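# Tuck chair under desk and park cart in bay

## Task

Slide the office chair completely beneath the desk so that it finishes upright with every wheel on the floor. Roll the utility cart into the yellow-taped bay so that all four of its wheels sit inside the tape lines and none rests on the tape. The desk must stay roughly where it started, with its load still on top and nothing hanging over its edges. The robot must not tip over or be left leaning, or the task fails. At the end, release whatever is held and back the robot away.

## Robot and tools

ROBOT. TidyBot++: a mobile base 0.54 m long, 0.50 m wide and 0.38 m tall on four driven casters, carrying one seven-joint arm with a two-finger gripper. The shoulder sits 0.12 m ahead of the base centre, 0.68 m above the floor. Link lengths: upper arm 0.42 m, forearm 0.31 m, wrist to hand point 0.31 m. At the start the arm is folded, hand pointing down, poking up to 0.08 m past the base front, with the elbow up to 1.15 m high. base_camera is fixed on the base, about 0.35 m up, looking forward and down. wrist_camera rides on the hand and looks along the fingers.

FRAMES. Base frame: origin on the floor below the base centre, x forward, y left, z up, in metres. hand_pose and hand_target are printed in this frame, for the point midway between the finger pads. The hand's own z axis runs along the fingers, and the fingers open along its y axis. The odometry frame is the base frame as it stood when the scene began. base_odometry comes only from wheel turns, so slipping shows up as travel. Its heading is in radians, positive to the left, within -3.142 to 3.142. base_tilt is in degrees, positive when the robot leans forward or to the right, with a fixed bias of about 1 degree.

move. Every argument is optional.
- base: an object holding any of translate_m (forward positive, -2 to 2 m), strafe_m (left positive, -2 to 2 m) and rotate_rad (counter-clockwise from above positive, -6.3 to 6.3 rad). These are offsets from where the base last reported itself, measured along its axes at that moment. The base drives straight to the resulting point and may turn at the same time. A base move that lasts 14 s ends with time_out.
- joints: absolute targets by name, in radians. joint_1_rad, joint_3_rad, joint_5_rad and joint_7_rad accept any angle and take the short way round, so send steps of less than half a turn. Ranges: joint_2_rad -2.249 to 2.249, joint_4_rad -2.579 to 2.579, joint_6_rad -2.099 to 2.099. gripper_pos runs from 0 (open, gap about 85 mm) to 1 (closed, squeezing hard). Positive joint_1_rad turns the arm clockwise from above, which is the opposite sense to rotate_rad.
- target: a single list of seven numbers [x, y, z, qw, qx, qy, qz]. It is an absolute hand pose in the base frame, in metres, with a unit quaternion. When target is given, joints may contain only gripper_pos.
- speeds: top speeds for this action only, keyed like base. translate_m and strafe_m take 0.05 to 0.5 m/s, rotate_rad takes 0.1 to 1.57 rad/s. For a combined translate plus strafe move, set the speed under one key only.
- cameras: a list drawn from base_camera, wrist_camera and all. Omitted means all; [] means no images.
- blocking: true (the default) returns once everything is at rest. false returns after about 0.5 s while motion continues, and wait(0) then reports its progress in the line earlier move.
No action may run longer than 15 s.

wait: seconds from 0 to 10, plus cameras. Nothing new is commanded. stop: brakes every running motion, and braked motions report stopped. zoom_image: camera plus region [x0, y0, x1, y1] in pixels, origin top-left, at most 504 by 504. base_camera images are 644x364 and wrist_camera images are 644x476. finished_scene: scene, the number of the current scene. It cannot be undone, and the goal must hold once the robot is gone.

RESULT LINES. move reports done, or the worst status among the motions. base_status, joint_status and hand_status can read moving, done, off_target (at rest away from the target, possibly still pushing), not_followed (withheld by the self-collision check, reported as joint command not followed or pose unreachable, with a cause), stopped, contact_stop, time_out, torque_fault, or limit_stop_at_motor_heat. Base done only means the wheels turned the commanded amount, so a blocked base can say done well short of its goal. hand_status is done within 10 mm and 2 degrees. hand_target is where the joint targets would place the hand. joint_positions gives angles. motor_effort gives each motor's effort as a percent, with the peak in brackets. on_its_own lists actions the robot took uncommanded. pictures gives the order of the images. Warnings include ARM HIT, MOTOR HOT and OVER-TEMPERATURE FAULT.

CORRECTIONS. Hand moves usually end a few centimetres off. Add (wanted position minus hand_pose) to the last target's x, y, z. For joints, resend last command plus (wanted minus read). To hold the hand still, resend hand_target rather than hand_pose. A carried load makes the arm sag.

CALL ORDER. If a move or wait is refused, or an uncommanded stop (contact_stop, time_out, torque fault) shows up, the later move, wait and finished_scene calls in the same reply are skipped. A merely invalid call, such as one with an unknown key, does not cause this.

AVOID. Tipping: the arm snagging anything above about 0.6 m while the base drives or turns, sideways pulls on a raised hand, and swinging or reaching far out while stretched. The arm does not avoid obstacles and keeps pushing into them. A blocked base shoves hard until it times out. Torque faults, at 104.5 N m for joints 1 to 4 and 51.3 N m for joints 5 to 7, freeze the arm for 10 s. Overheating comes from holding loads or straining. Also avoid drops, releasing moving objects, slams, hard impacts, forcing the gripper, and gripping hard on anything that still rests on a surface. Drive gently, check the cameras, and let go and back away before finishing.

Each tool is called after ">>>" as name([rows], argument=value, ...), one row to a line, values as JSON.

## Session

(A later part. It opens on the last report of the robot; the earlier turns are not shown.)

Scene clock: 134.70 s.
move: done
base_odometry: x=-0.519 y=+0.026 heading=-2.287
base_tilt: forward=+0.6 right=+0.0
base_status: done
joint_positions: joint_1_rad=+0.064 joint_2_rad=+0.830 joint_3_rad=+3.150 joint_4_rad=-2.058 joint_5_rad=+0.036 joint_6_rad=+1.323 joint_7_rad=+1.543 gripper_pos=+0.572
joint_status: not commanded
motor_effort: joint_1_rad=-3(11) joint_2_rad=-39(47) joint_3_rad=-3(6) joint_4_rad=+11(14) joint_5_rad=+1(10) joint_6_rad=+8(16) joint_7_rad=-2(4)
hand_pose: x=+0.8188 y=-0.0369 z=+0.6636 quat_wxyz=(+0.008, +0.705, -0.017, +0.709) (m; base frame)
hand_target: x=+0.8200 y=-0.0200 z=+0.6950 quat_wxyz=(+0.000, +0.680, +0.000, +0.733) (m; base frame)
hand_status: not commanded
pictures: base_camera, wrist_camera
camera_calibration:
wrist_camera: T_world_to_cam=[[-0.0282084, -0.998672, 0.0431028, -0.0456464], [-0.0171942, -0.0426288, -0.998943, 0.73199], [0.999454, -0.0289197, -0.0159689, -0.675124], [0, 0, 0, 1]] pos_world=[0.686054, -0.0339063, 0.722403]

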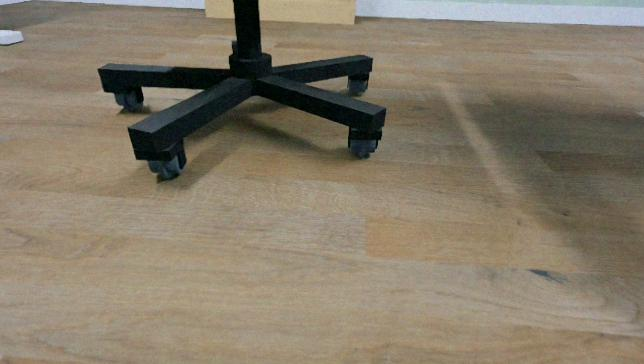

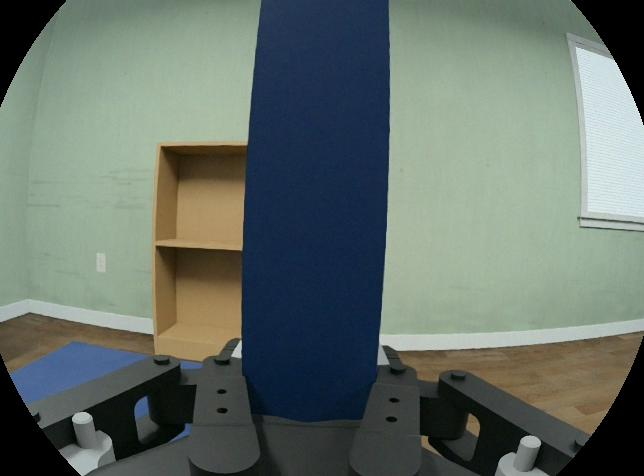

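>>> move(base={"translate_m":-0.07,"strafe_m":0.9}, speeds={"strafe_m":0.15})

Scene clock: 144.50 s.
move: done
base_odometry: x=+0.206 y=-0.512 heading=-2.287
base_tilt: forward=+0.7 right=+0.0
base_status: done
joint_positions: joint_1_rad=+0.103 joint_2_rad=+0.826 joint_3_rad=+3.190 joint_4_rad=-2.064 joint_5_rad=-0.006 joint_6_rad=+1.324 joint_7_rad=+1.544 gripper_pos=+0.572
joint_status: not commanded
motor_effort: joint_1_rad=-7(36) joint_2_rad=-41(44) joint_3_rad=-5(21) joint_4_rad=+8(17) joint_5_rad=+8(31) joint_6_rad=+11(15) joint_7_rad=-2(6)
hand_pose: x=+0.8116 y=-0.0958 z=+0.6638 quat_wxyz=(+0.053, +0.704, -0.047, +0.707) (m; base frame)
hand_target: x=+0.8200 y=-0.0200 z=+0.6950 quat_wxyz=(+0.000, +0.680, +0.000, +0.733) (m; base frame)
hand_status: not commanded
pictures: base_camera, wrist_camera
camera_calibration:
wrist_camera: T_world_to_cam=[[-0.133829, -0.989025, 0.0626047, -0.0310291], [-0.026229, -0.0596159, -0.997877, 0.734558], [0.990657, -0.135187, -0.0179628, -0.671332], [0, 0, 0, 1]] pos_world=[0.680174, -0.0776524, 0.722882]

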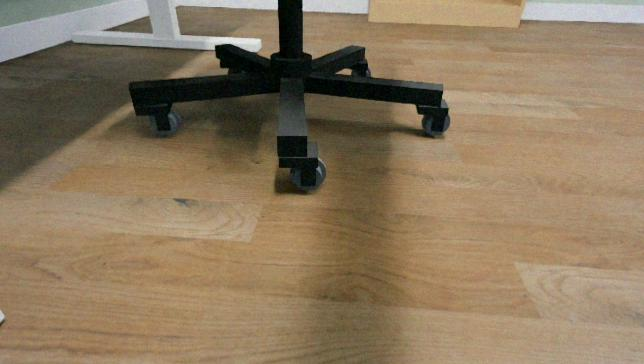

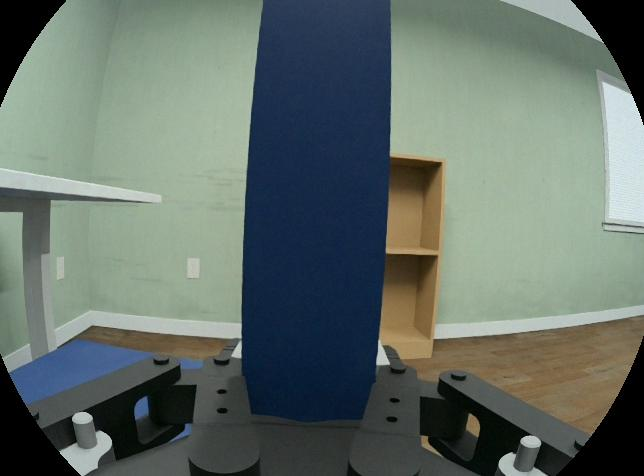

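>>> move(base={"translate_m":-0.05,"strafe_m":0.2}, speeds={"strafe_m":0.12})

>>> move(joints={"gripper_pos":0}, cameras=[])

>>> move(base={"translate_m":-0.25})

Scene clock: 154.97 s.
move: done
base_odometry: x=+0.390 y=-0.606 heading=-2.287
base_tilt: forward=+0.7 right=+0.0
base_status: done
joint_positions: joint_1_rad=+0.120 joint_2_rad=+0.832 joint_3_rad=+3.194 joint_4_rad=-2.053 joint_5_rad=-0.017 joint_6_rad=+1.324 joint_7_rad=+1.544 gripper_pos=+0.572
joint_status: not commanded
motor_effort: joint_1_rad=-10(21) joint_2_rad=-40(44) joint_3_rad=-7(14) joint_4_rad=+12(13) joint_5_rad=+8(22) joint_6_rad=+11(15) joint_7_rad=+1(2)
hand_pose: x=+0.8123 y=-0.1128 z=+0.6639 quat_wxyz=(+0.063, +0.701, -0.058, +0.708) (m; base frame)
hand_target: x=+0.8200 y=-0.0200 z=+0.6950 quat_wxyz=(+0.000, +0.680, +0.000, +0.733) (m; base frame)
hand_status: not commanded
pictures: base_camera, wrist_camera
camera_calibration:
wrist_camera: T_world_to_cam=[[-0.163446, -0.984543, 0.062936, -0.0234154], [-0.0227696, -0.0600123, -0.997938, 0.730852], [0.986289, -0.164542, -0.0126088, -0.677682], [0, 0, 0, 1]] pos_world=[0.681205, -0.0907006, 0.722274]

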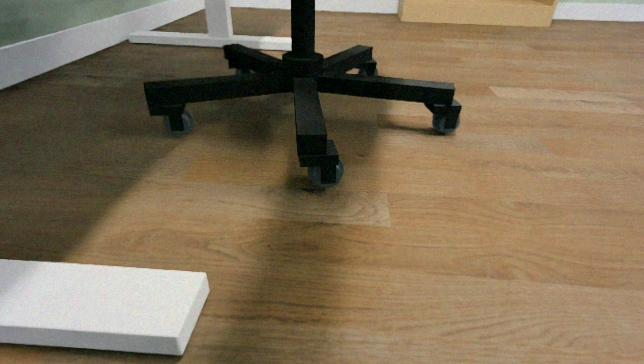

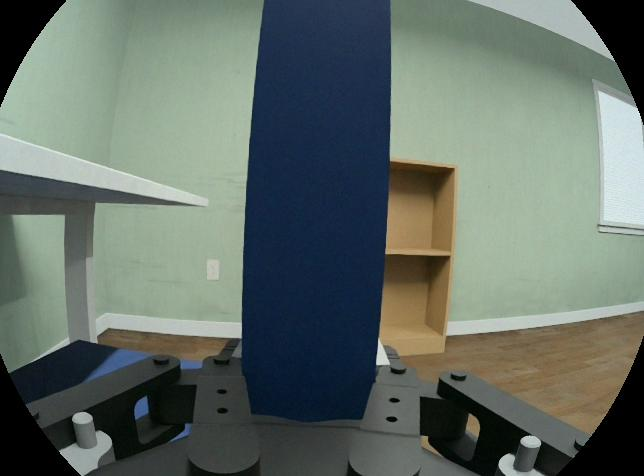

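Scene clock: 155.97 s.
move: done
base_odometry: x=+0.389 y=-0.606 heading=-2.287
base_tilt: forward=+0.7 right=+0.0
base_status: not commanded
joint_positions: joint_1_rad=+0.095 joint_2_rad=+0.832 joint_3_rad=+3.177 joint_4_rad=-2.054 joint_5_rad=+0.011 joint_6_rad=+1.324 joint_7_rad=+1.544 gripper_pos=+0.000
joint_status: all done
motor_effort: joint_1_rad=-4(10) joint_2_rad=-39(40) joint_3_rad=-3(7) joint_4_rad=+12(13) joint_5_rad=+4(9) joint_6_rad=+10(11) joint_7_rad=+0(1)
hand_pose: x=+0.8167 y=-0.0786 z=+0.6637 quat_wxyz=(+0.039, +0.703, -0.037, +0.709) (m; base frame)
hand_target: x=+0.8200 y=-0.0200 z=+0.6950 quat_wxyz=(+0.000, +0.680, +0.000, +0.733) (m; base frame)
hand_status: not commanded
pictures: none
No camera images: "cameras" was empty.

Scene clock: 157.60 s.
move: done
base_odometry: x=+0.554 y=-0.418 heading=-2.287
base_tilt: forward=+0.7 right=+0.0
base_status: done
joint_positions: joint_1_rad=+0.073 joint_2_rad=+0.826 joint_3_rad=+3.160 joint_4_rad=-2.055 joint_5_rad=+0.026 joint_6_rad=+1.324 joint_7_rad=+1.544 gripper_pos=+0.000
joint_status: not commanded
motor_effort: joint_1_rad=+0(3) joint_2_rad=-39(40) joint_3_rad=+0(3) joint_4_rad=+10(13) joint_5_rad=+0(2) joint_6_rad=+9(11) joint_7_rad=+0(1)
hand_pose: x=+0.8190 y=-0.0506 z=+0.6671 quat_wxyz=(+0.019, +0.702, -0.024, +0.711) (m; base frame)
hand_target: x=+0.8200 y=-0.0200 z=+0.6950 quat_wxyz=(+0.000, +0.680, +0.000, +0.733) (m; base frame)
hand_status: not commanded
pictures: base_camera, wrist_camera
camera_calibration:
wrist_camera: T_world_to_cam=[[-0.0532379, -0.997406, 0.0484418, -0.0425325], [-0.0120951, -0.047863, -0.998781, 0.730395], [0.998509, -0.0537589, -0.00951559, -0.680462], [0, 0, 0, 1]] pos_world=[0.686017, -0.0440442, 0.725089]

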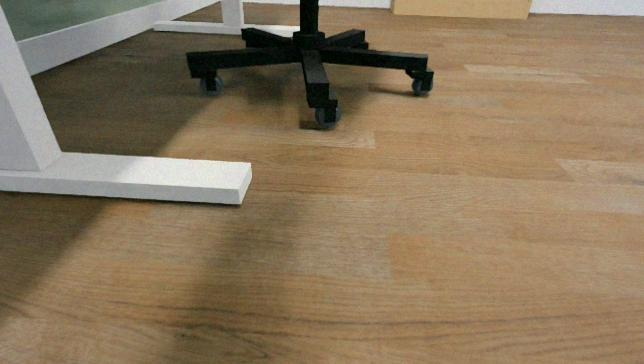

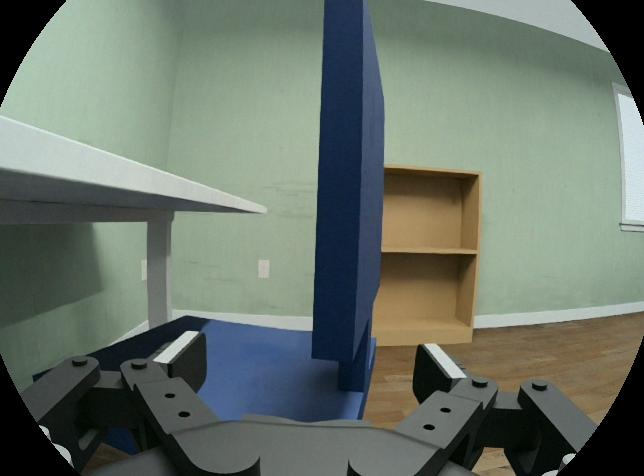

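>>> move(base={"strafe_m":-1.1}, cameras=[])

>>> move(base={"strafe_m":-0.095,"translate_m":1.38,"rotate_rad":1.571}, joints={"gripper_pos":0.3})

Scene clock: 166.93 s.
move: done
base_odometry: x=-0.276 y=+0.305 heading=-2.288
base_tilt: forward=+0.7 right=+0.0
base_status: done
joint_positions: joint_1_rad=+0.061 joint_2_rad=+0.826 joint_3_rad=+3.152 joint_4_rad=-2.055 joint_5_rad=+0.028 joint_6_rad=+1.324 joint_7_rad=+1.544 gripper_pos=+0.000
joint_status: not commanded
motor_effort: joint_1_rad=+0(4) joint_2_rad=-38(40) joint_3_rad=-1(3) joint_4_rad=+10(12) joint_5_rad=+0(1) joint_6_rad=+9(10) joint_7_rad=+0(1)
hand_pose: x=+0.8197 y=-0.0384 z=+0.6672 quat_wxyz=(+0.010, +0.702, -0.019, +0.712) (m; base frame)
hand_target: x=+0.8200 y=-0.0200 z=+0.6950 quat_wxyz=(+0.000, +0.680, +0.000, +0.733) (m; base frame)
hand_status: not commanded
pictures: none
No camera images: "cameras" was empty.

Scene clock: 171.00 s.
move: done
base_odometry: x=-1.254 y=-0.673 heading=-0.716
base_tilt: forward=+0.7 right=+0.0
base_status: done
joint_positions: joint_1_rad=+0.062 joint_2_rad=+0.825 joint_3_rad=+3.147 joint_4_rad=-2.055 joint_5_rad=+0.032 joint_6_rad=+1.324 joint_7_rad=+1.544 gripper_pos=+0.300
joint_status: all done
motor_effort: joint_1_rad=+0(5) joint_2_rad=-38(40) joint_3_rad=+0(3) joint_4_rad=+11(12) joint_5_rad=+0(2) joint_6_rad=+10(10) joint_7_rad=+1(1)
hand_pose: x=+0.8198 y=-0.0352 z=+0.6680 quat_wxyz=(+0.007, +0.702, -0.017, +0.712) (m; base frame)
hand_target: x=+0.8200 y=-0.0200 z=+0.6950 quat_wxyz=(+0.000, +0.680, +0.000, +0.733) (m; base frame)
hand_status: not commanded
pictures: base_camera, wrist_camera
camera_calibration:
wrist_camera: T_world_to_cam=[[-0.0281871, -0.998766, 0.0408856, -0.042652], [-0.0094809, -0.0406328, -0.999129, 0.730356], [0.999558, -0.0285502, -0.00832387, -0.681218], [0, 0, 0, 1]] pos_world=[0.686639, -0.0323719, 0.725793]

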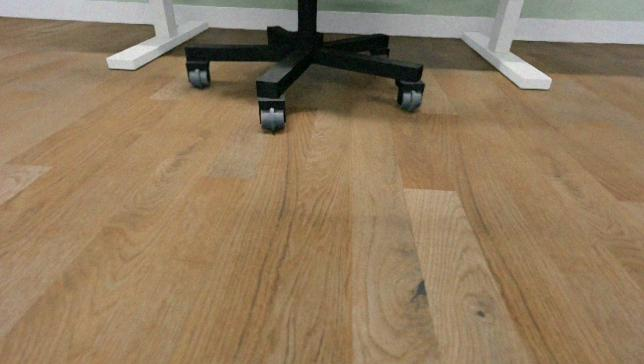

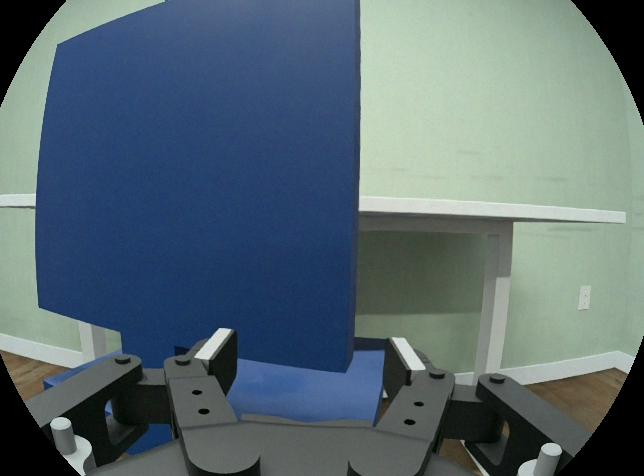

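>>> move(base={"translate_m":0.3,"strafe_m":0.06}, speeds={"translate_m":0.12})

Scene clock: 179.63 s.
move: done
base_odometry: x=-0.988 y=-0.825 heading=-0.716
base_tilt: forward=+0.6 right=+0.0
base_status: done
joint_positions: joint_1_rad=+0.063 joint_2_rad=+0.822 joint_3_rad=+3.148 joint_4_rad=-2.066 joint_5_rad=+0.035 joint_6_rad=+1.325 joint_7_rad=+1.544 gripper_pos=+0.300
joint_status: not commanded
motor_effort: joint_1_rad=+1(7) joint_2_rad=-37(40) joint_3_rad=+0(5) joint_4_rad=+10(20) joint_5_rad=+0(5) joint_6_rad=+9(10) joint_7_rad=+0(1)
hand_pose: x=+0.8164 y=-0.0349 z=+0.6663 quat_wxyz=(+0.007, +0.704, -0.016, +0.710) (m; base frame)
hand_target: x=+0.8200 y=-0.0200 z=+0.6950 quat_wxyz=(+0.000, +0.680, +0.000, +0.733) (m; base frame)
hand_status: not commanded
pictures: base_camera, wrist_camera
camera_calibration:
wrist_camera: T_world_to_cam=[[-0.0261261, -0.998781, 0.0418866, -0.0447387], [-0.0160083, -0.0414775, -0.999011, 0.733857], [0.99953, -0.0267708, -0.0149051, -0.673362], [0, 0, 0, 1]] pos_world=[0.683625, -0.0322721, 0.724969]

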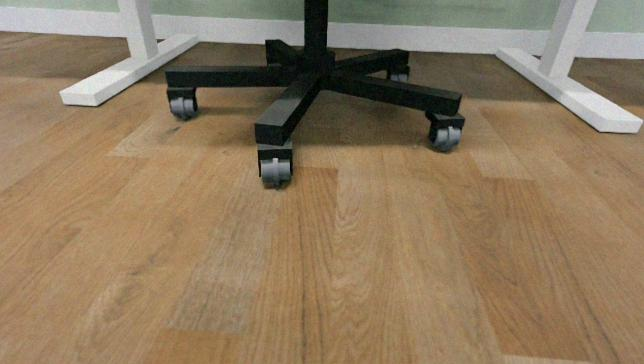

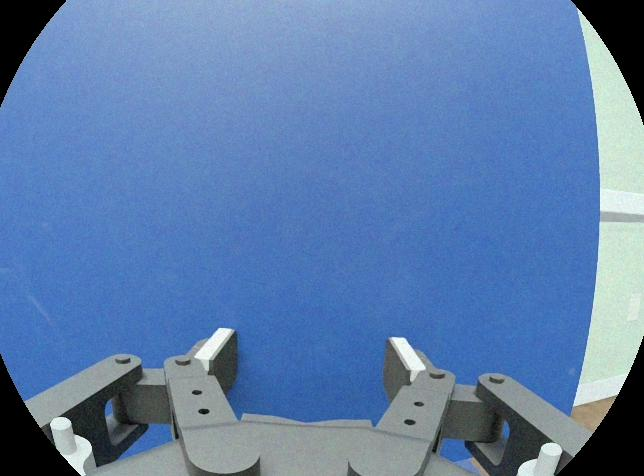

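>>> move(base={"translate_m":0.16}, speeds={"translate_m":0.1})

Scene clock: 183.27 s.
move: done
base_odometry: x=-0.868 y=-0.929 heading=-0.716
base_tilt: forward=+0.6 right=-0.1
base_status: done
joint_positions: joint_1_rad=+0.034 joint_2_rad=+0.780 joint_3_rad=+3.124 joint_4_rad=-2.169 joint_5_rad=+0.062 joint_6_rad=+1.352 joint_7_rad=+1.544 gripper_pos=+0.300
joint_status: not commanded
motor_effort: joint_1_rad=+5(9) joint_2_rad=-29(39) joint_3_rad=+3(6) joint_4_rad=+29(34) joint_5_rad=-3(6) joint_6_rad=+3(10) joint_7_rad=+0(1)
hand_pose: x=+0.7858 y=+0.0063 z=+0.6643 quat_wxyz=(-0.023, +0.716, +0.004, +0.697) (m; base frame)
hand_target: x=+0.8200 y=-0.0200 z=+0.6950 quat_wxyz=(+0.000, +0.680, +0.000, +0.733) (m; base frame)
hand_status: not commanded
pictures: base_camera, wrist_camera
camera_calibration:
wrist_camera: T_world_to_cam=[[0.0474709, -0.998485, 0.0278322, -0.0528372], [-0.0473461, -0.0300816, -0.998425, 0.757206], [0.99775, 0.0460784, -0.0487024, -0.618301], [0, 0, 0, 1]] pos_world=[0.655269, -0.0014889, 0.727371]

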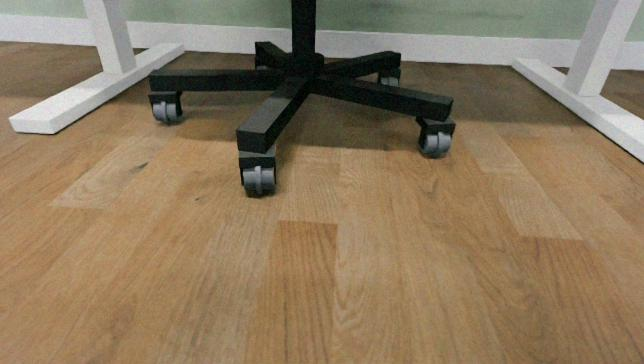

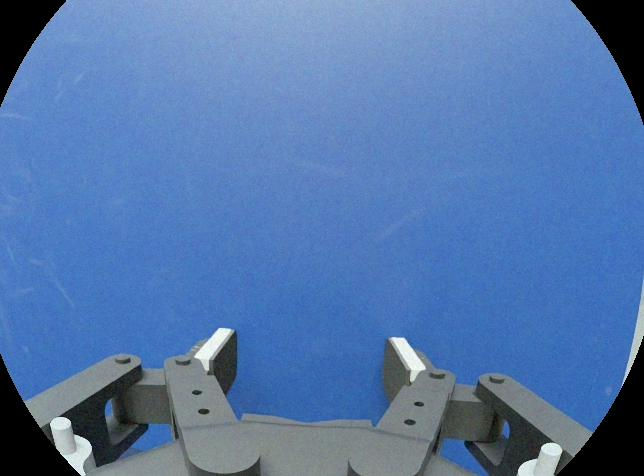

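>>> move(base={"translate_m":-0.5})

Scene clock: 186.80 s.
move: done
base_odometry: x=-1.245 y=-0.600 heading=-0.717
base_tilt: forward=+0.6 right=+0.0
base_status: done
joint_positions: joint_1_rad=+0.047 joint_2_rad=+0.822 joint_3_rad=+3.133 joint_4_rad=-2.058 joint_5_rad=+0.061 joint_6_rad=+1.352 joint_7_rad=+1.544 gripper_pos=+0.300
joint_status: not commanded
motor_effort: joint_1_rad=+0(7) joint_2_rad=-38(41) joint_3_rad=-1(4) joint_4_rad=+11(29) joint_5_rad=+0(5) joint_6_rad=+9(10) joint_7_rad=+0(1)
hand_pose: x=+0.8190 y=-0.0090 z=+0.6781 quat_wxyz=(-0.013, +0.692, +0.000, +0.722) (m; base frame)
hand_target: x=+0.8200 y=-0.0200 z=+0.6950 quat_wxyz=(+0.000, +0.680, +0.000, +0.733) (m; base frame)
hand_status: not commanded
pictures: base_camera, wrist_camera
camera_calibration:
wrist_camera: T_world_to_cam=[[0.0233093, -0.998999, 0.0381778, -0.0572963], [0.0212597, -0.0376842, -0.999064, 0.716343], [0.999502, 0.0240991, 0.02036, -0.698525], [0, 0, 0, 1]] pos_world=[0.684284, -0.0134103, 0.732082]

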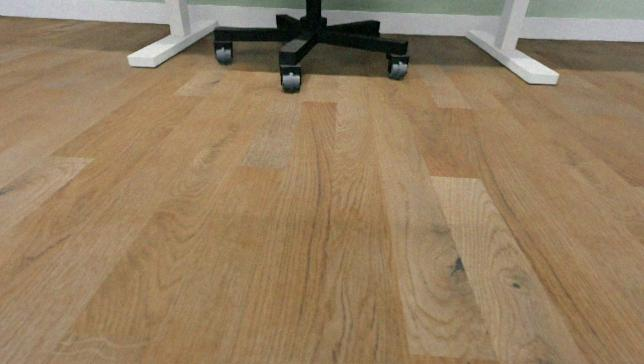

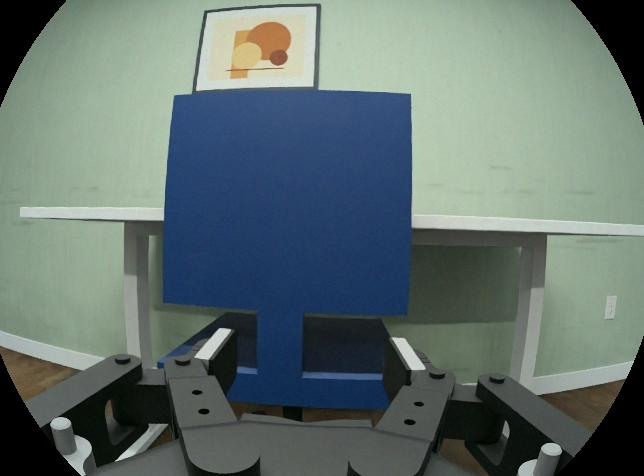

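>>> move(base={"translate_m":-0.368,"strafe_m":-0.652,"rotate_rad":2.32}, joints={"joint_1_rad":0.0,"joint_2_rad":-0.309,"joint_3_rad":3.093,"joint_4_rad":-2.5,"joint_5_rad":0,"joint_6_rad":0.1,"joint_7_rad":1.52})

Scene clock: 194.10 s.
move: done
base_odometry: x=-1.951 y=-0.850 heading=+1.603
base_tilt: forward=+0.6 right=+0.0
base_status: done
joint_positions: joint_1_rad=+0.017 joint_2_rad=-0.296 joint_3_rad=+3.104 joint_4_rad=-2.484 joint_5_rad=+0.034 joint_6_rad=+0.173 joint_7_rad=+1.544 gripper_pos=+0.300
joint_status: all done
motor_effort: joint_1_rad=+0(3) joint_2_rad=-8(42) joint_3_rad=+1(3) joint_4_rad=+19(21) joint_5_rad=+0(2) joint_6_rad=+8(10) joint_7_rad=+1(2)
hand_pose: x=+0.5331 y=+0.0121 z=+0.7683 quat_wxyz=(-0.001, +0.845, +0.015, +0.534) (m; base frame)
hand_target: x=+0.5159 y=+0.0207 z=+0.7449 quat_wxyz=(-0.018, +0.865, +0.002, +0.501) (m; base frame)
hand_status: not commanded
pictures: base_camera, wrist_camera
camera_calibration:
wrist_camera: T_world_to_cam=[[0.0576786, -0.996434, 0.061576, -0.0693369], [-0.447053, -0.0809283, -0.890839, 0.980364], [0.892646, 0.0238546, -0.450127, 0.00337083], [0, 0, 0, 1]] pos_world=[0.439265, 0.0101691, 0.879133]

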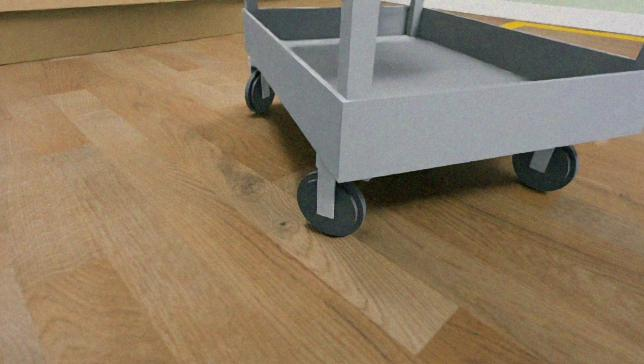

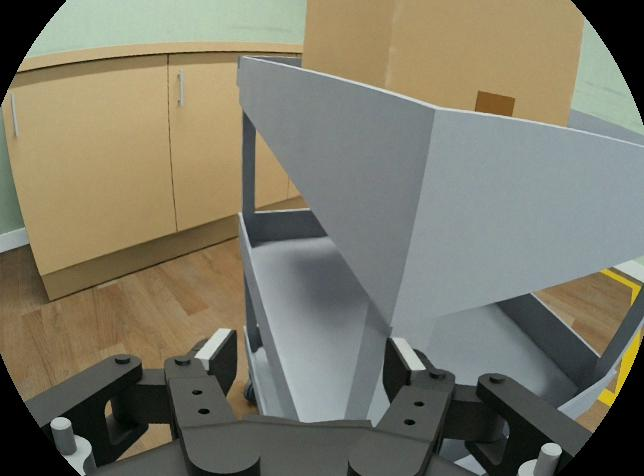

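>>> move(base={"strafe_m":0.58}, joints={"joint_1_rad":3.1,"joint_6_rad":-0.7}, cameras=[])

>>> move(base={"translate_m":0.66,"rotate_rad":-1.163})

Scene clock: 204.40 s.
move: done
base_odometry: x=-2.531 y=-0.869 heading=+1.604
base_tilt: forward=+0.6 right=-0.1
base_status: done
joint_positions: joint_1_rad=+3.077 joint_2_rad=-0.300 joint_3_rad=+3.104 joint_4_rad=-2.485 joint_5_rad=+0.034 joint_6_rad=-0.625 joint_7_rad=+1.544 gripper_pos=+0.300
joint_status: all done
motor_effort: joint_1_rad=+0(2) joint_2_rad=-4(9) joint_3_rad=+1(3) joint_4_rad=+16(20) joint_5_rad=+1(1) joint_6_rad=+4(9) joint_7_rad=+1(1)
hand_pose: x=-0.1139 y=-0.0179 z=+0.6083 quat_wxyz=(+0.166, +0.049, -0.985, -0.007) (m; base frame)
hand_target: x=-0.0847 y=-0.0181 z=+0.5981 quat_wxyz=(+0.125, +0.019, -0.992, +0.001) (m; base frame)
hand_status: not commanded
pictures: none
No camera images: "cameras" was empty.

Scene clock: 207.33 s.
move: done
base_odometry: x=-2.553 y=-0.209 heading=+0.441
base_tilt: forward=+0.6 right=+0.0
base_status: done
joint_positions: joint_1_rad=+3.078 joint_2_rad=-0.301 joint_3_rad=+3.104 joint_4_rad=-2.486 joint_5_rad=+0.033 joint_6_rad=-0.630 joint_7_rad=+1.544 gripper_pos=+0.300
joint_status: not commanded
motor_effort: joint_1_rad=+0(1) joint_2_rad=-4(7) joint_3_rad=+0(2) joint_4_rad=+16(17) joint_5_rad=+0(1) joint_6_rad=+3(5) joint_7_rad=+1(1)
hand_pose: x=-0.1121 y=-0.0174 z=+0.6077 quat_wxyz=(+0.163, +0.048, -0.985, -0.007) (m; base frame)
hand_target: x=-0.0847 y=-0.0181 z=+0.5981 quat_wxyz=(+0.125, +0.019, -0.992, +0.001) (m; base frame)
hand_status: not commanded
pictures: base_camera, wrist_camera
camera_calibration:
wrist_camera: T_world_to_cam=[[-0.147182, 0.988268, 0.0407926, -0.027433], [0.942381, 0.152636, -0.29769, 0.345761], [-0.300424, -0.0053725, -0.953791, 0.679507], [0, 0, 0, 1]] pos_world=[-0.125736, -0.0220137, 0.752156]

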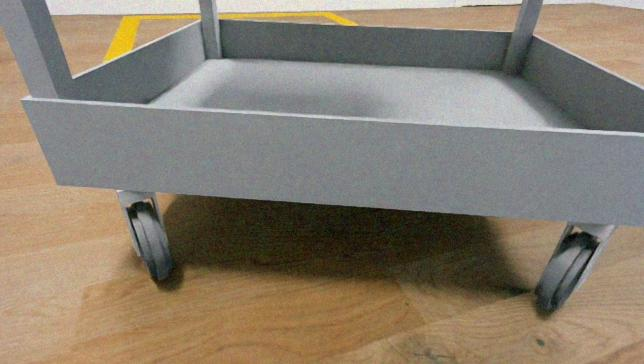

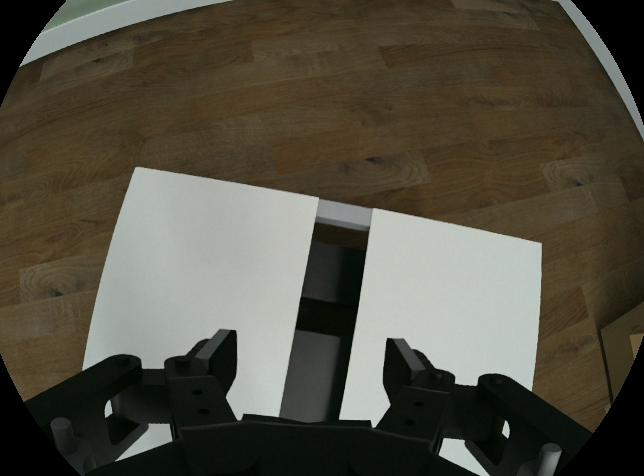

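>>> move(base={"translate_m":0.16,"strafe_m":-0.022}, speeds={"translate_m":0.15}, cameras=[])

>>> move(base={"translate_m":0.8}, speeds={"translate_m":0.2}, cameras=["base_camera"])

Scene clock: 212.30 s.
move: done
base_odometry: x=-2.399 y=-0.161 heading=+0.441
base_tilt: forward=+0.6 right=+0.0
base_status: done
joint_positions: joint_1_rad=+3.078 joint_2_rad=-0.304 joint_3_rad=+3.104 joint_4_rad=-2.489 joint_5_rad=+0.033 joint_6_rad=-0.633 joint_7_rad=+1.544 gripper_pos=+0.300
joint_status: not commanded
motor_effort: joint_1_rad=+0(1) joint_2_rad=-5(7) joint_3_rad=+1(2) joint_4_rad=+15(18) joint_5_rad=+1(1) joint_6_rad=+3(5) joint_7_rad=+1(1)
hand_pose: x=-0.1102 y=-0.0172 z=+0.6071 quat_wxyz=(+0.162, +0.048, -0.986, -0.007) (m; base frame)
hand_target: x=-0.0847 y=-0.0181 z=+0.5981 quat_wxyz=(+0.125, +0.019, -0.992, +0.001) (m; base frame)
hand_status: not commanded
pictures: none
No camera images: "cameras" was empty.

Scene clock: 217.13 s.
move: done
base_odometry: x=-1.676 y=+0.180 heading=+0.441
base_tilt: forward=+0.6 right=-0.1
base_status: done
joint_positions: joint_1_rad=+3.079 joint_2_rad=-0.306 joint_3_rad=+3.104 joint_4_rad=-2.490 joint_5_rad=+0.032 joint_6_rad=-0.635 joint_7_rad=+1.544 gripper_pos=+0.300
joint_status: not commanded
motor_effort: joint_1_rad=+0(1) joint_2_rad=-4(7) joint_3_rad=+1(3) joint_4_rad=+16(19) joint_5_rad=+0(1) joint_6_rad=+4(5) joint_7_rad=+0(1)
hand_pose: x=-0.1089 y=-0.0173 z=+0.6067 quat_wxyz=(+0.161, +0.047, -0.986, -0.007) (m; base frame)
hand_target: x=-0.0847 y=-0.0181 z=+0.5981 quat_wxyz=(+0.125, +0.019, -0.992, +0.001) (m; base frame)
hand_status: not commanded
pictures: base_camera

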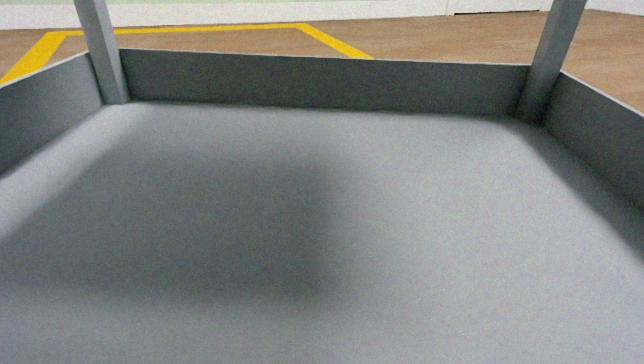

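>>> move(base={"translate_m":0.47}, speeds={"translate_m":0.2}, cameras=["base_camera"])

>>> move(base={"translate_m":-0.25}, cameras=["base_camera"])

Scene clock: 222.90 s.
move: done
base_odometry: x=-1.252 y=+0.380 heading=+0.442
base_tilt: forward=+0.6 right=-0.1
base_status: done
joint_positions: joint_1_rad=+3.079 joint_2_rad=-0.306 joint_3_rad=+3.104 joint_4_rad=-2.490 joint_5_rad=+0.031 joint_6_rad=-0.635 joint_7_rad=+1.544 gripper_pos=+0.300
joint_status: not commanded
motor_effort: joint_1_rad=+0(1) joint_2_rad=-5(8) joint_3_rad=+0(2) joint_4_rad=+16(17) joint_5_rad=+0(1) joint_6_rad=+4(5) joint_7_rad=+0(1)
hand_pose: x=-0.1089 y=-0.0173 z=+0.6067 quat_wxyz=(+0.161, +0.047, -0.986, -0.007) (m; base frame)
hand_target: x=-0.0847 y=-0.0181 z=+0.5981 quat_wxyz=(+0.125, +0.019, -0.992, +0.001) (m; base frame)
hand_status: not commanded
pictures: base_camera

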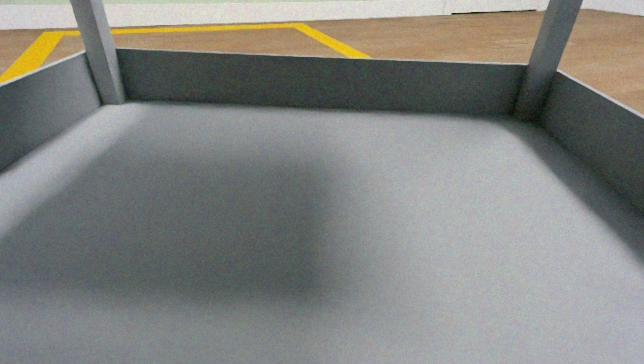

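Scene clock: 224.73 s.
move: done
base_odometry: x=-1.478 y=+0.273 heading=+0.441
base_tilt: forward=+0.6 right=+0.0
base_status: done
joint_positions: joint_1_rad=+3.079 joint_2_rad=-0.304 joint_3_rad=+3.104 joint_4_rad=-2.492 joint_5_rad=+0.031 joint_6_rad=-0.636 joint_7_rad=+1.544 gripper_pos=+0.300
joint_status: not commanded
motor_effort: joint_1_rad=+0(1) joint_2_rad=-4(6) joint_3_rad=+0(2) joint_4_rad=+16(18) joint_5_rad=+0(1) joint_6_rad=+3(5) joint_7_rad=+0(1)
hand_pose: x=-0.1074 y=-0.0172 z=+0.6054 quat_wxyz=(+0.158, +0.047, -0.986, -0.007) (m; base frame)
hand_target: x=-0.0847 y=-0.0181 z=+0.5981 quat_wxyz=(+0.125, +0.019, -0.992, +0.001) (m; base frame)
hand_status: not commanded
pictures: base_camera

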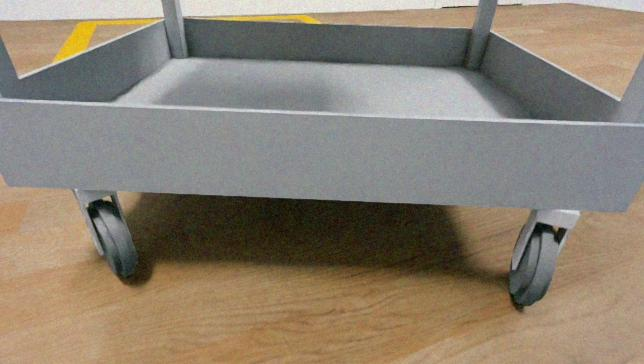

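>>> move(base={"translate_m":-0.4}, joints={"joint_1_rad":0,"joint_6_rad":0.3})

Scene clock: 234.57 s.
move: done
base_odometry: x=-1.840 y=+0.102 heading=+0.441
base_tilt: forward=+0.6 right=+0.0
base_status: done
joint_positions: joint_1_rad=+0.023 joint_2_rad=-0.304 joint_3_rad=+3.104 joint_4_rad=-2.493 joint_5_rad=+0.031 joint_6_rad=+0.226 joint_7_rad=+1.544 gripper_pos=+0.300
joint_status: all done
motor_effort: joint_1_rad=+0(2) joint_2_rad=-8(8) joint_3_rad=+1(2) joint_4_rad=+18(20) joint_5_rad=+0(1) joint_6_rad=+8(10) joint_7_rad=+1(1)
hand_pose: x=+0.5364 y=+0.0103 z=+0.7817 quat_wxyz=(-0.001, +0.831, +0.012, +0.555) (m; base frame)
hand_target: x=+0.5412 y=+0.0227 z=+0.8016 quat_wxyz=(-0.022, +0.811, +0.002, +0.585) (m; base frame)
hand_status: not commanded
pictures: base_camera, wrist_camera
camera_calibration:
wrist_camera: T_world_to_cam=[[0.0491217, -0.996962, 0.0604551, -0.0666627], [-0.401265, -0.0751271, -0.912876, 0.986258], [0.914644, 0.0205835, -0.403736, -0.0415243], [0, 0, 0, 1]] pos_world=[0.437005, 0.00848928, 0.887596]

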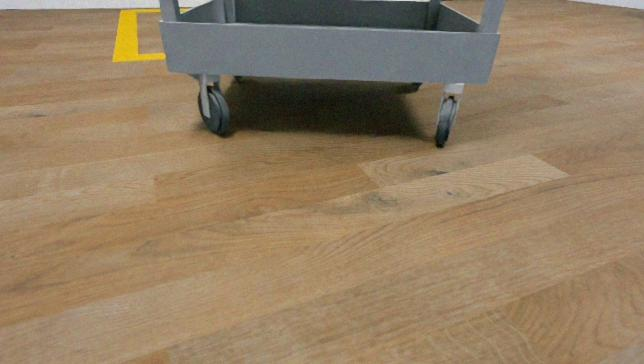

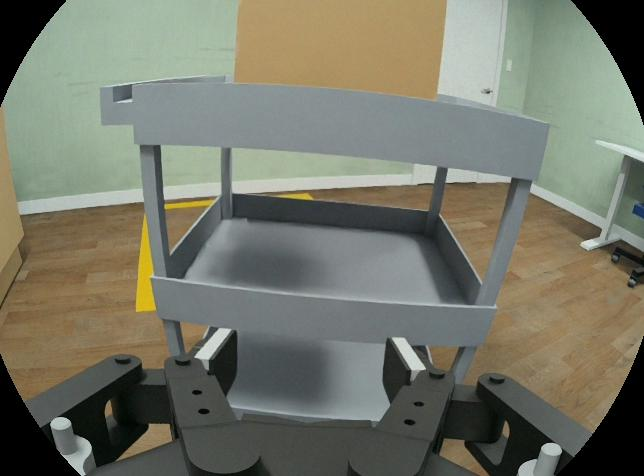

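>>> zoom_image(camera="base_camera", region=[150, 10, 510, 160])

>>> zoom_image(camera="wrist_camera", region=[90, 50, 560, 420])

Scaled by 1.400.

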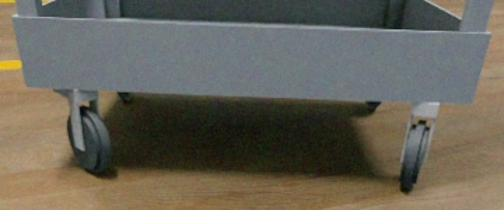

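Scaled by 1.072.

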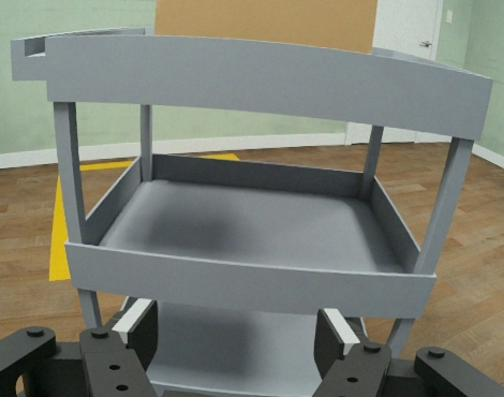

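>>> move(base={"translate_m":1.116,"strafe_m":-1.066,"rotate_rad":1.57})

>>> zoom_image(camera="base_camera", region=[140, 0, 500, 200])

Scene clock: 251.17 s.
move: done
base_odometry: x=-0.375 y=-0.386 heading=+2.011
base_tilt: forward=+0.7 right=+0.1
base_status: done
joint_positions: joint_1_rad=+0.019 joint_2_rad=-0.304 joint_3_rad=+3.104 joint_4_rad=-2.493 joint_5_rad=+0.031 joint_6_rad=+0.231 joint_7_rad=+1.544 gripper_pos=+0.300
joint_status: not commanded
motor_effort: joint_1_rad=+0(1) joint_2_rad=-7(10) joint_3_rad=+1(2) joint_4_rad=+19(21) joint_5_rad=+0(2) joint_6_rad=+9(11) joint_7_rad=+0(1)
hand_pose: x=+0.5369 y=+0.0122 z=+0.7834 quat_wxyz=(-0.002, +0.830, +0.014, +0.558) (m; base frame)
hand_target: x=+0.5412 y=+0.0227 z=+0.8016 quat_wxyz=(-0.022, +0.811, +0.002, +0.585) (m; base frame)
hand_status: not commanded
pictures: base_camera, wrist_camera
camera_calibration:
wrist_camera: T_world_to_cam=[[0.0532497, -0.996741, 0.0606012, -0.0672571], [-0.395995, -0.0767892, -0.915036, 0.98695], [0.916707, 0.0247276, -0.398793, -0.0463859], [0, 0, 0, 1]] pos_world=[0.436931, 0.00989613, 0.888672]

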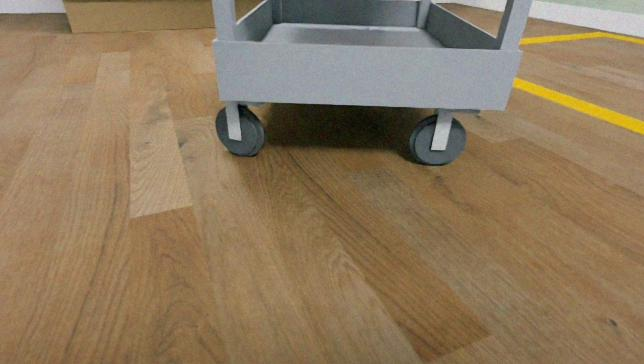

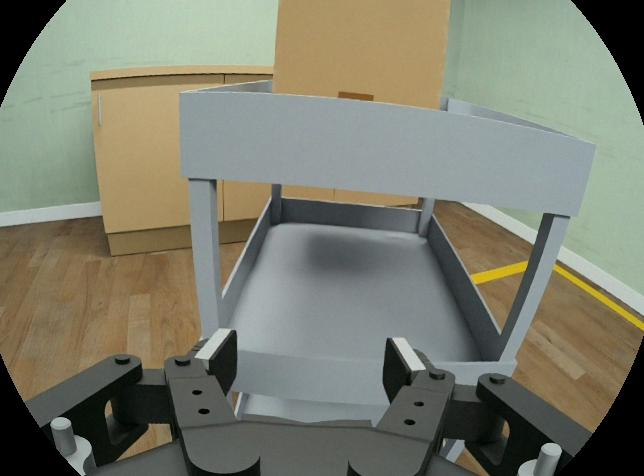

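Scaled by 1.400.

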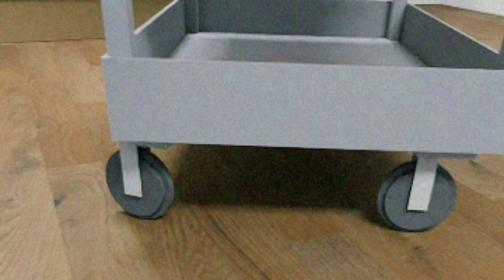

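>>> move(base={"translate_m":0.45}, joints={"joint_1_rad":-1.57,"joint_6_rad":-0.7}, speeds={"translate_m":0.2}, cameras=["base_camera"])

>>> move(base={"translate_m":0.2}, speeds={"translate_m":0.1}, cameras=["base_camera"])

>>> move(base={"translate_m":0.15}, speeds={"translate_m":0.1}, cameras=["base_camera"])

Scene clock: 260.63 s.
move: done
base_odometry: x=-0.567 y=+0.021 heading=+2.011
base_tilt: forward=+0.6 right=+0.0
base_status: done
joint_positions: joint_1_rad=-1.547 joint_2_rad=-0.306 joint_3_rad=+3.104 joint_4_rad=-2.493 joint_5_rad=+0.031 joint_6_rad=-0.625 joint_7_rad=+1.544 gripper_pos=+0.300
joint_status: all done
motor_effort: joint_1_rad=+1(2) joint_2_rad=-4(9) joint_3_rad=+1(2) joint_4_rad=+16(21) joint_5_rad=+0(1) joint_6_rad=+3(10) joint_7_rad=+0(1)
hand_pose: x=+0.1214 y=+0.2302 z=+0.6068 quat_wxyz=(-0.106, +0.694, +0.701, +0.126) (m; base frame)
hand_target: x=+0.1096 y=+0.2043 z=+0.5981 quat_wxyz=(-0.087, +0.703, +0.700, +0.089) (m; base frame)
hand_status: not commanded
pictures: base_camera

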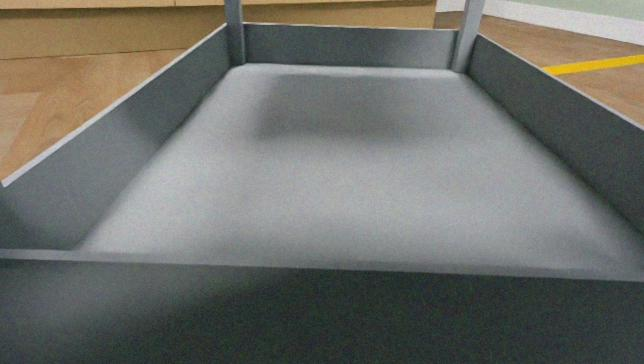

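Scene clock: 263.20 s.
move: done
base_odometry: x=-0.652 y=+0.202 heading=+2.011
base_tilt: forward=+0.6 right=+0.0
base_status: done
joint_positions: joint_1_rad=-1.549 joint_2_rad=-0.306 joint_3_rad=+3.103 joint_4_rad=-2.493 joint_5_rad=+0.030 joint_6_rad=-0.629 joint_7_rad=+1.544 gripper_pos=+0.300
joint_status: not commanded
motor_effort: joint_1_rad=+0(1) joint_2_rad=-4(6) joint_3_rad=+1(2) joint_4_rad=+16(17) joint_5_rad=+0(1) joint_6_rad=+4(4) joint_7_rad=+0(1)
hand_pose: x=+0.1206 y=+0.2290 z=+0.6064 quat_wxyz=(-0.106, +0.694, +0.701, +0.124) (m; base frame)
hand_target: x=+0.1096 y=+0.2043 z=+0.5981 quat_wxyz=(-0.087, +0.703, +0.700, +0.089) (m; base frame)
hand_status: not commanded
pictures: base_camera

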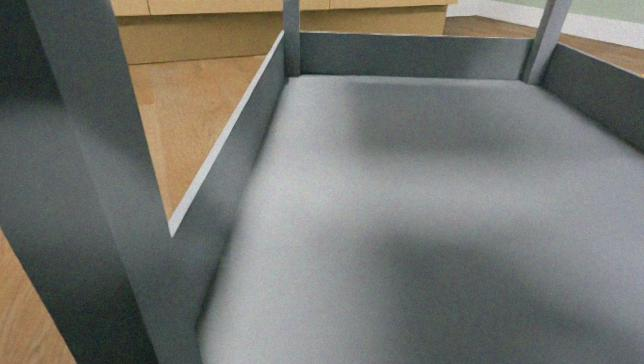

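Scene clock: 265.27 s.
move: done
base_odometry: x=-0.716 y=+0.338 heading=+2.011
base_tilt: forward=+0.6 right=+0.0
base_status: done
joint_positions: joint_1_rad=-1.550 joint_2_rad=-0.306 joint_3_rad=+3.103 joint_4_rad=-2.493 joint_5_rad=+0.029 joint_6_rad=-0.631 joint_7_rad=+1.544 gripper_pos=+0.300
joint_status: not commanded
motor_effort: joint_1_rad=+0(1) joint_2_rad=-4(6) joint_3_rad=+0(2) joint_4_rad=+16(17) joint_5_rad=+1(1) joint_6_rad=+2(5) joint_7_rad=+0(1)
hand_pose: x=+0.1202 y=+0.2284 z=+0.6062 quat_wxyz=(-0.105, +0.694, +0.702, +0.123) (m; base frame)
hand_target: x=+0.1096 y=+0.2043 z=+0.5981 quat_wxyz=(-0.087, +0.703, +0.700, +0.089) (m; base frame)
hand_status: not commanded
pictures: base_camera

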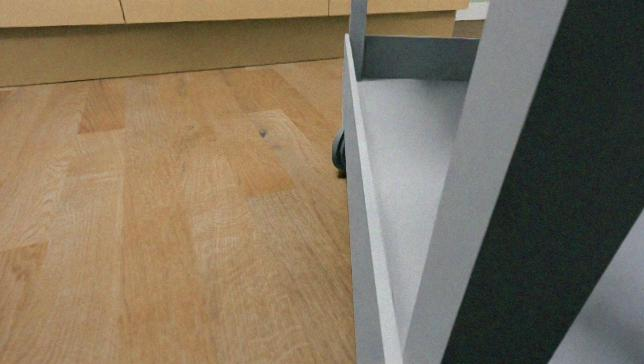

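>>> move(base={"translate_m":-0.6}, joints={"joint_1_rad":0,"joint_6_rad":0.3})

Scene clock: 270.53 s.
move: done
base_odometry: x=-0.460 y=-0.205 heading=+2.012
base_tilt: forward=+0.6 right=+0.0
base_status: done
joint_positions: joint_1_rad=-0.023 joint_2_rad=-0.308 joint_3_rad=+3.103 joint_4_rad=-2.493 joint_5_rad=+0.028 joint_6_rad=+0.224 joint_7_rad=+1.544 gripper_pos=+0.300
joint_status: all done
motor_effort: joint_1_rad=+0(2) joint_2_rad=-8(8) joint_3_rad=+1(3) joint_4_rad=+20(20) joint_5_rad=+0(1) joint_6_rad=+8(10) joint_7_rad=+0(1)
hand_pose: x=+0.5347 y=+0.0292 z=+0.7829 quat_wxyz=(-0.014, +0.830, +0.030, +0.556) (m; base frame)
hand_target: x=+0.5412 y=+0.0227 z=+0.8016 quat_wxyz=(-0.022, +0.811, +0.002, +0.585) (m; base frame)
hand_status: not commanded
pictures: base_camera, wrist_camera
camera_calibration:
wrist_camera: T_world_to_cam=[[0.0929239, -0.993958, 0.0584237, -0.0696924], [-0.395543, -0.0907003, -0.913958, 0.986277], [0.913735, 0.0618194, -0.401581, -0.0423485], [0, 0, 0, 1]] pos_world=[0.435286, 0.0228023, 0.888481]

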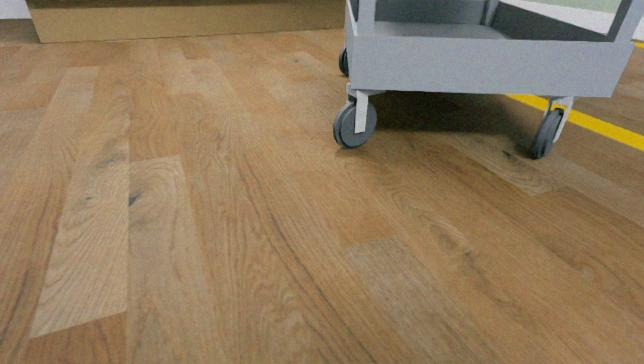

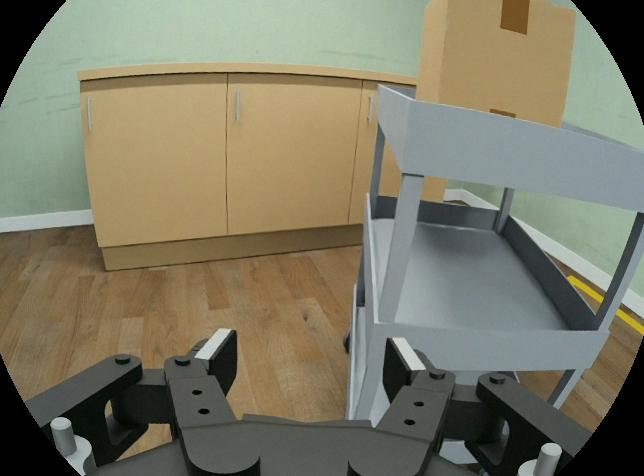

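>>> zoom_image(camera="base_camera", region=[310, 20, 640, 180])

Scaled by 1.527.

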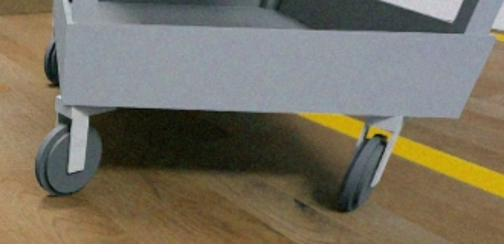

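>>> move(base={"strafe_m":0.6}, joints={"joint_1_rad":-1.57,"joint_6_rad":-0.7}, cameras=[])

>>> move(base={"translate_m":1.13}, cameras=[])

>>> move(base={"rotate_rad":-1.57}, cameras=["base_camera"])

>>> move(base={"translate_m":0.35}, speeds={"translate_m":0.1}, cameras=["base_camera"])

Scene clock: 286.93 s.
move: done
base_odometry: x=-1.003 y=-0.461 heading=+2.012
base_tilt: forward=+0.6 right=+0.0
base_status: done
joint_positions: joint_1_rad=-1.547 joint_2_rad=-0.308 joint_3_rad=+3.103 joint_4_rad=-2.493 joint_5_rad=+0.028 joint_6_rad=-0.623 joint_7_rad=+1.544 gripper_pos=+0.300
joint_status: all done
motor_effort: joint_1_rad=+0(2) joint_2_rad=-4(9) joint_3_rad=+1(2) joint_4_rad=+16(20) joint_5_rad=+0(1) joint_6_rad=+4(10) joint_7_rad=+0(1)
hand_pose: x=+0.1207 y=+0.2308 z=+0.6072 quat_wxyz=(-0.108, +0.694, +0.700, +0.126) (m; base frame)
hand_target: x=+0.1096 y=+0.2043 z=+0.5981 quat_wxyz=(-0.087, +0.703, +0.700, +0.089) (m; base frame)
hand_status: not commanded
pictures: none
No camera images: "cameras" was empty.

Scene clock: 290.37 s.
move: done
base_odometry: x=-1.486 y=+0.561 heading=+2.012
base_tilt: forward=+0.6 right=+0.0
base_status: done
joint_positions: joint_1_rad=-1.548 joint_2_rad=-0.308 joint_3_rad=+3.103 joint_4_rad=-2.493 joint_5_rad=+0.028 joint_6_rad=-0.628 joint_7_rad=+1.544 gripper_pos=+0.300
joint_status: not commanded
motor_effort: joint_1_rad=+1(1) joint_2_rad=-4(5) joint_3_rad=+1(2) joint_4_rad=+16(18) joint_5_rad=+0(2) joint_6_rad=+3(5) joint_7_rad=+0(1)
hand_pose: x=+0.1205 y=+0.2293 z=+0.6067 quat_wxyz=(-0.107, +0.695, +0.701, +0.124) (m; base frame)
hand_target: x=+0.1096 y=+0.2043 z=+0.5981 quat_wxyz=(-0.087, +0.703, +0.700, +0.089) (m; base frame)
hand_status: not commanded
pictures: none
No camera images: "cameras" was empty.

Scene clock: 292.70 s.
move: done
base_odometry: x=-1.486 y=+0.561 heading=+0.443
base_tilt: forward=+0.6 right=+0.0
base_status: done
joint_positions: joint_1_rad=-1.549 joint_2_rad=-0.308 joint_3_rad=+3.103 joint_4_rad=-2.493 joint_5_rad=+0.028 joint_6_rad=-0.629 joint_7_rad=+1.544 gripper_pos=+0.300
joint_status: not commanded
motor_effort: joint_1_rad=+0(1) joint_2_rad=-4(5) joint_3_rad=+1(2) joint_4_rad=+15(17) joint_5_rad=+0(1) joint_6_rad=+4(4) joint_7_rad=+0(1)
hand_pose: x=+0.1203 y=+0.2289 z=+0.6066 quat_wxyz=(-0.106, +0.694, +0.701, +0.124) (m; base frame)
hand_target: x=+0.1096 y=+0.2043 z=+0.5981 quat_wxyz=(-0.087, +0.703, +0.700, +0.089) (m; base frame)
hand_status: not commanded
pictures: base_camera

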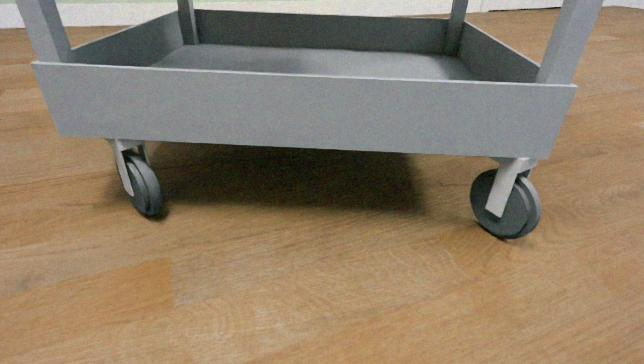

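Scene clock: 296.77 s.
move: done
base_odometry: x=-1.169 y=+0.711 heading=+0.442
base_tilt: forward=+0.7 right=+0.0
base_status: done
joint_positions: joint_1_rad=-1.549 joint_2_rad=-0.308 joint_3_rad=+3.103 joint_4_rad=-2.493 joint_5_rad=+0.028 joint_6_rad=-0.629 joint_7_rad=+1.544 gripper_pos=+0.300
joint_status: not commanded
motor_effort: joint_1_rad=+0(1) joint_2_rad=-4(5) joint_3_rad=+0(2) joint_4_rad=+15(17) joint_5_rad=+0(1) joint_6_rad=+4(5) joint_7_rad=+0(1)
hand_pose: x=+0.1202 y=+0.2289 z=+0.6066 quat_wxyz=(-0.106, +0.694, +0.701, +0.124) (m; base frame)
hand_target: x=+0.1096 y=+0.2043 z=+0.5981 quat_wxyz=(-0.087, +0.703, +0.700, +0.089) (m; base frame)
hand_status: not commanded
pictures: base_camera

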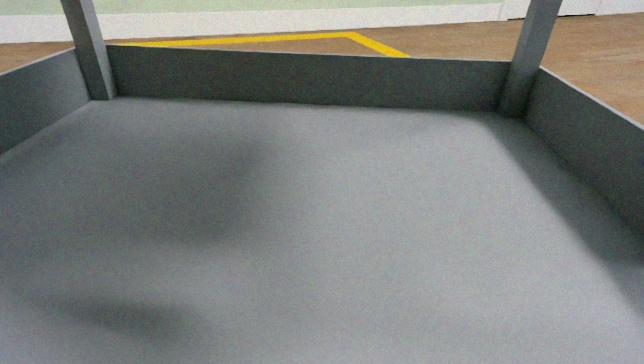

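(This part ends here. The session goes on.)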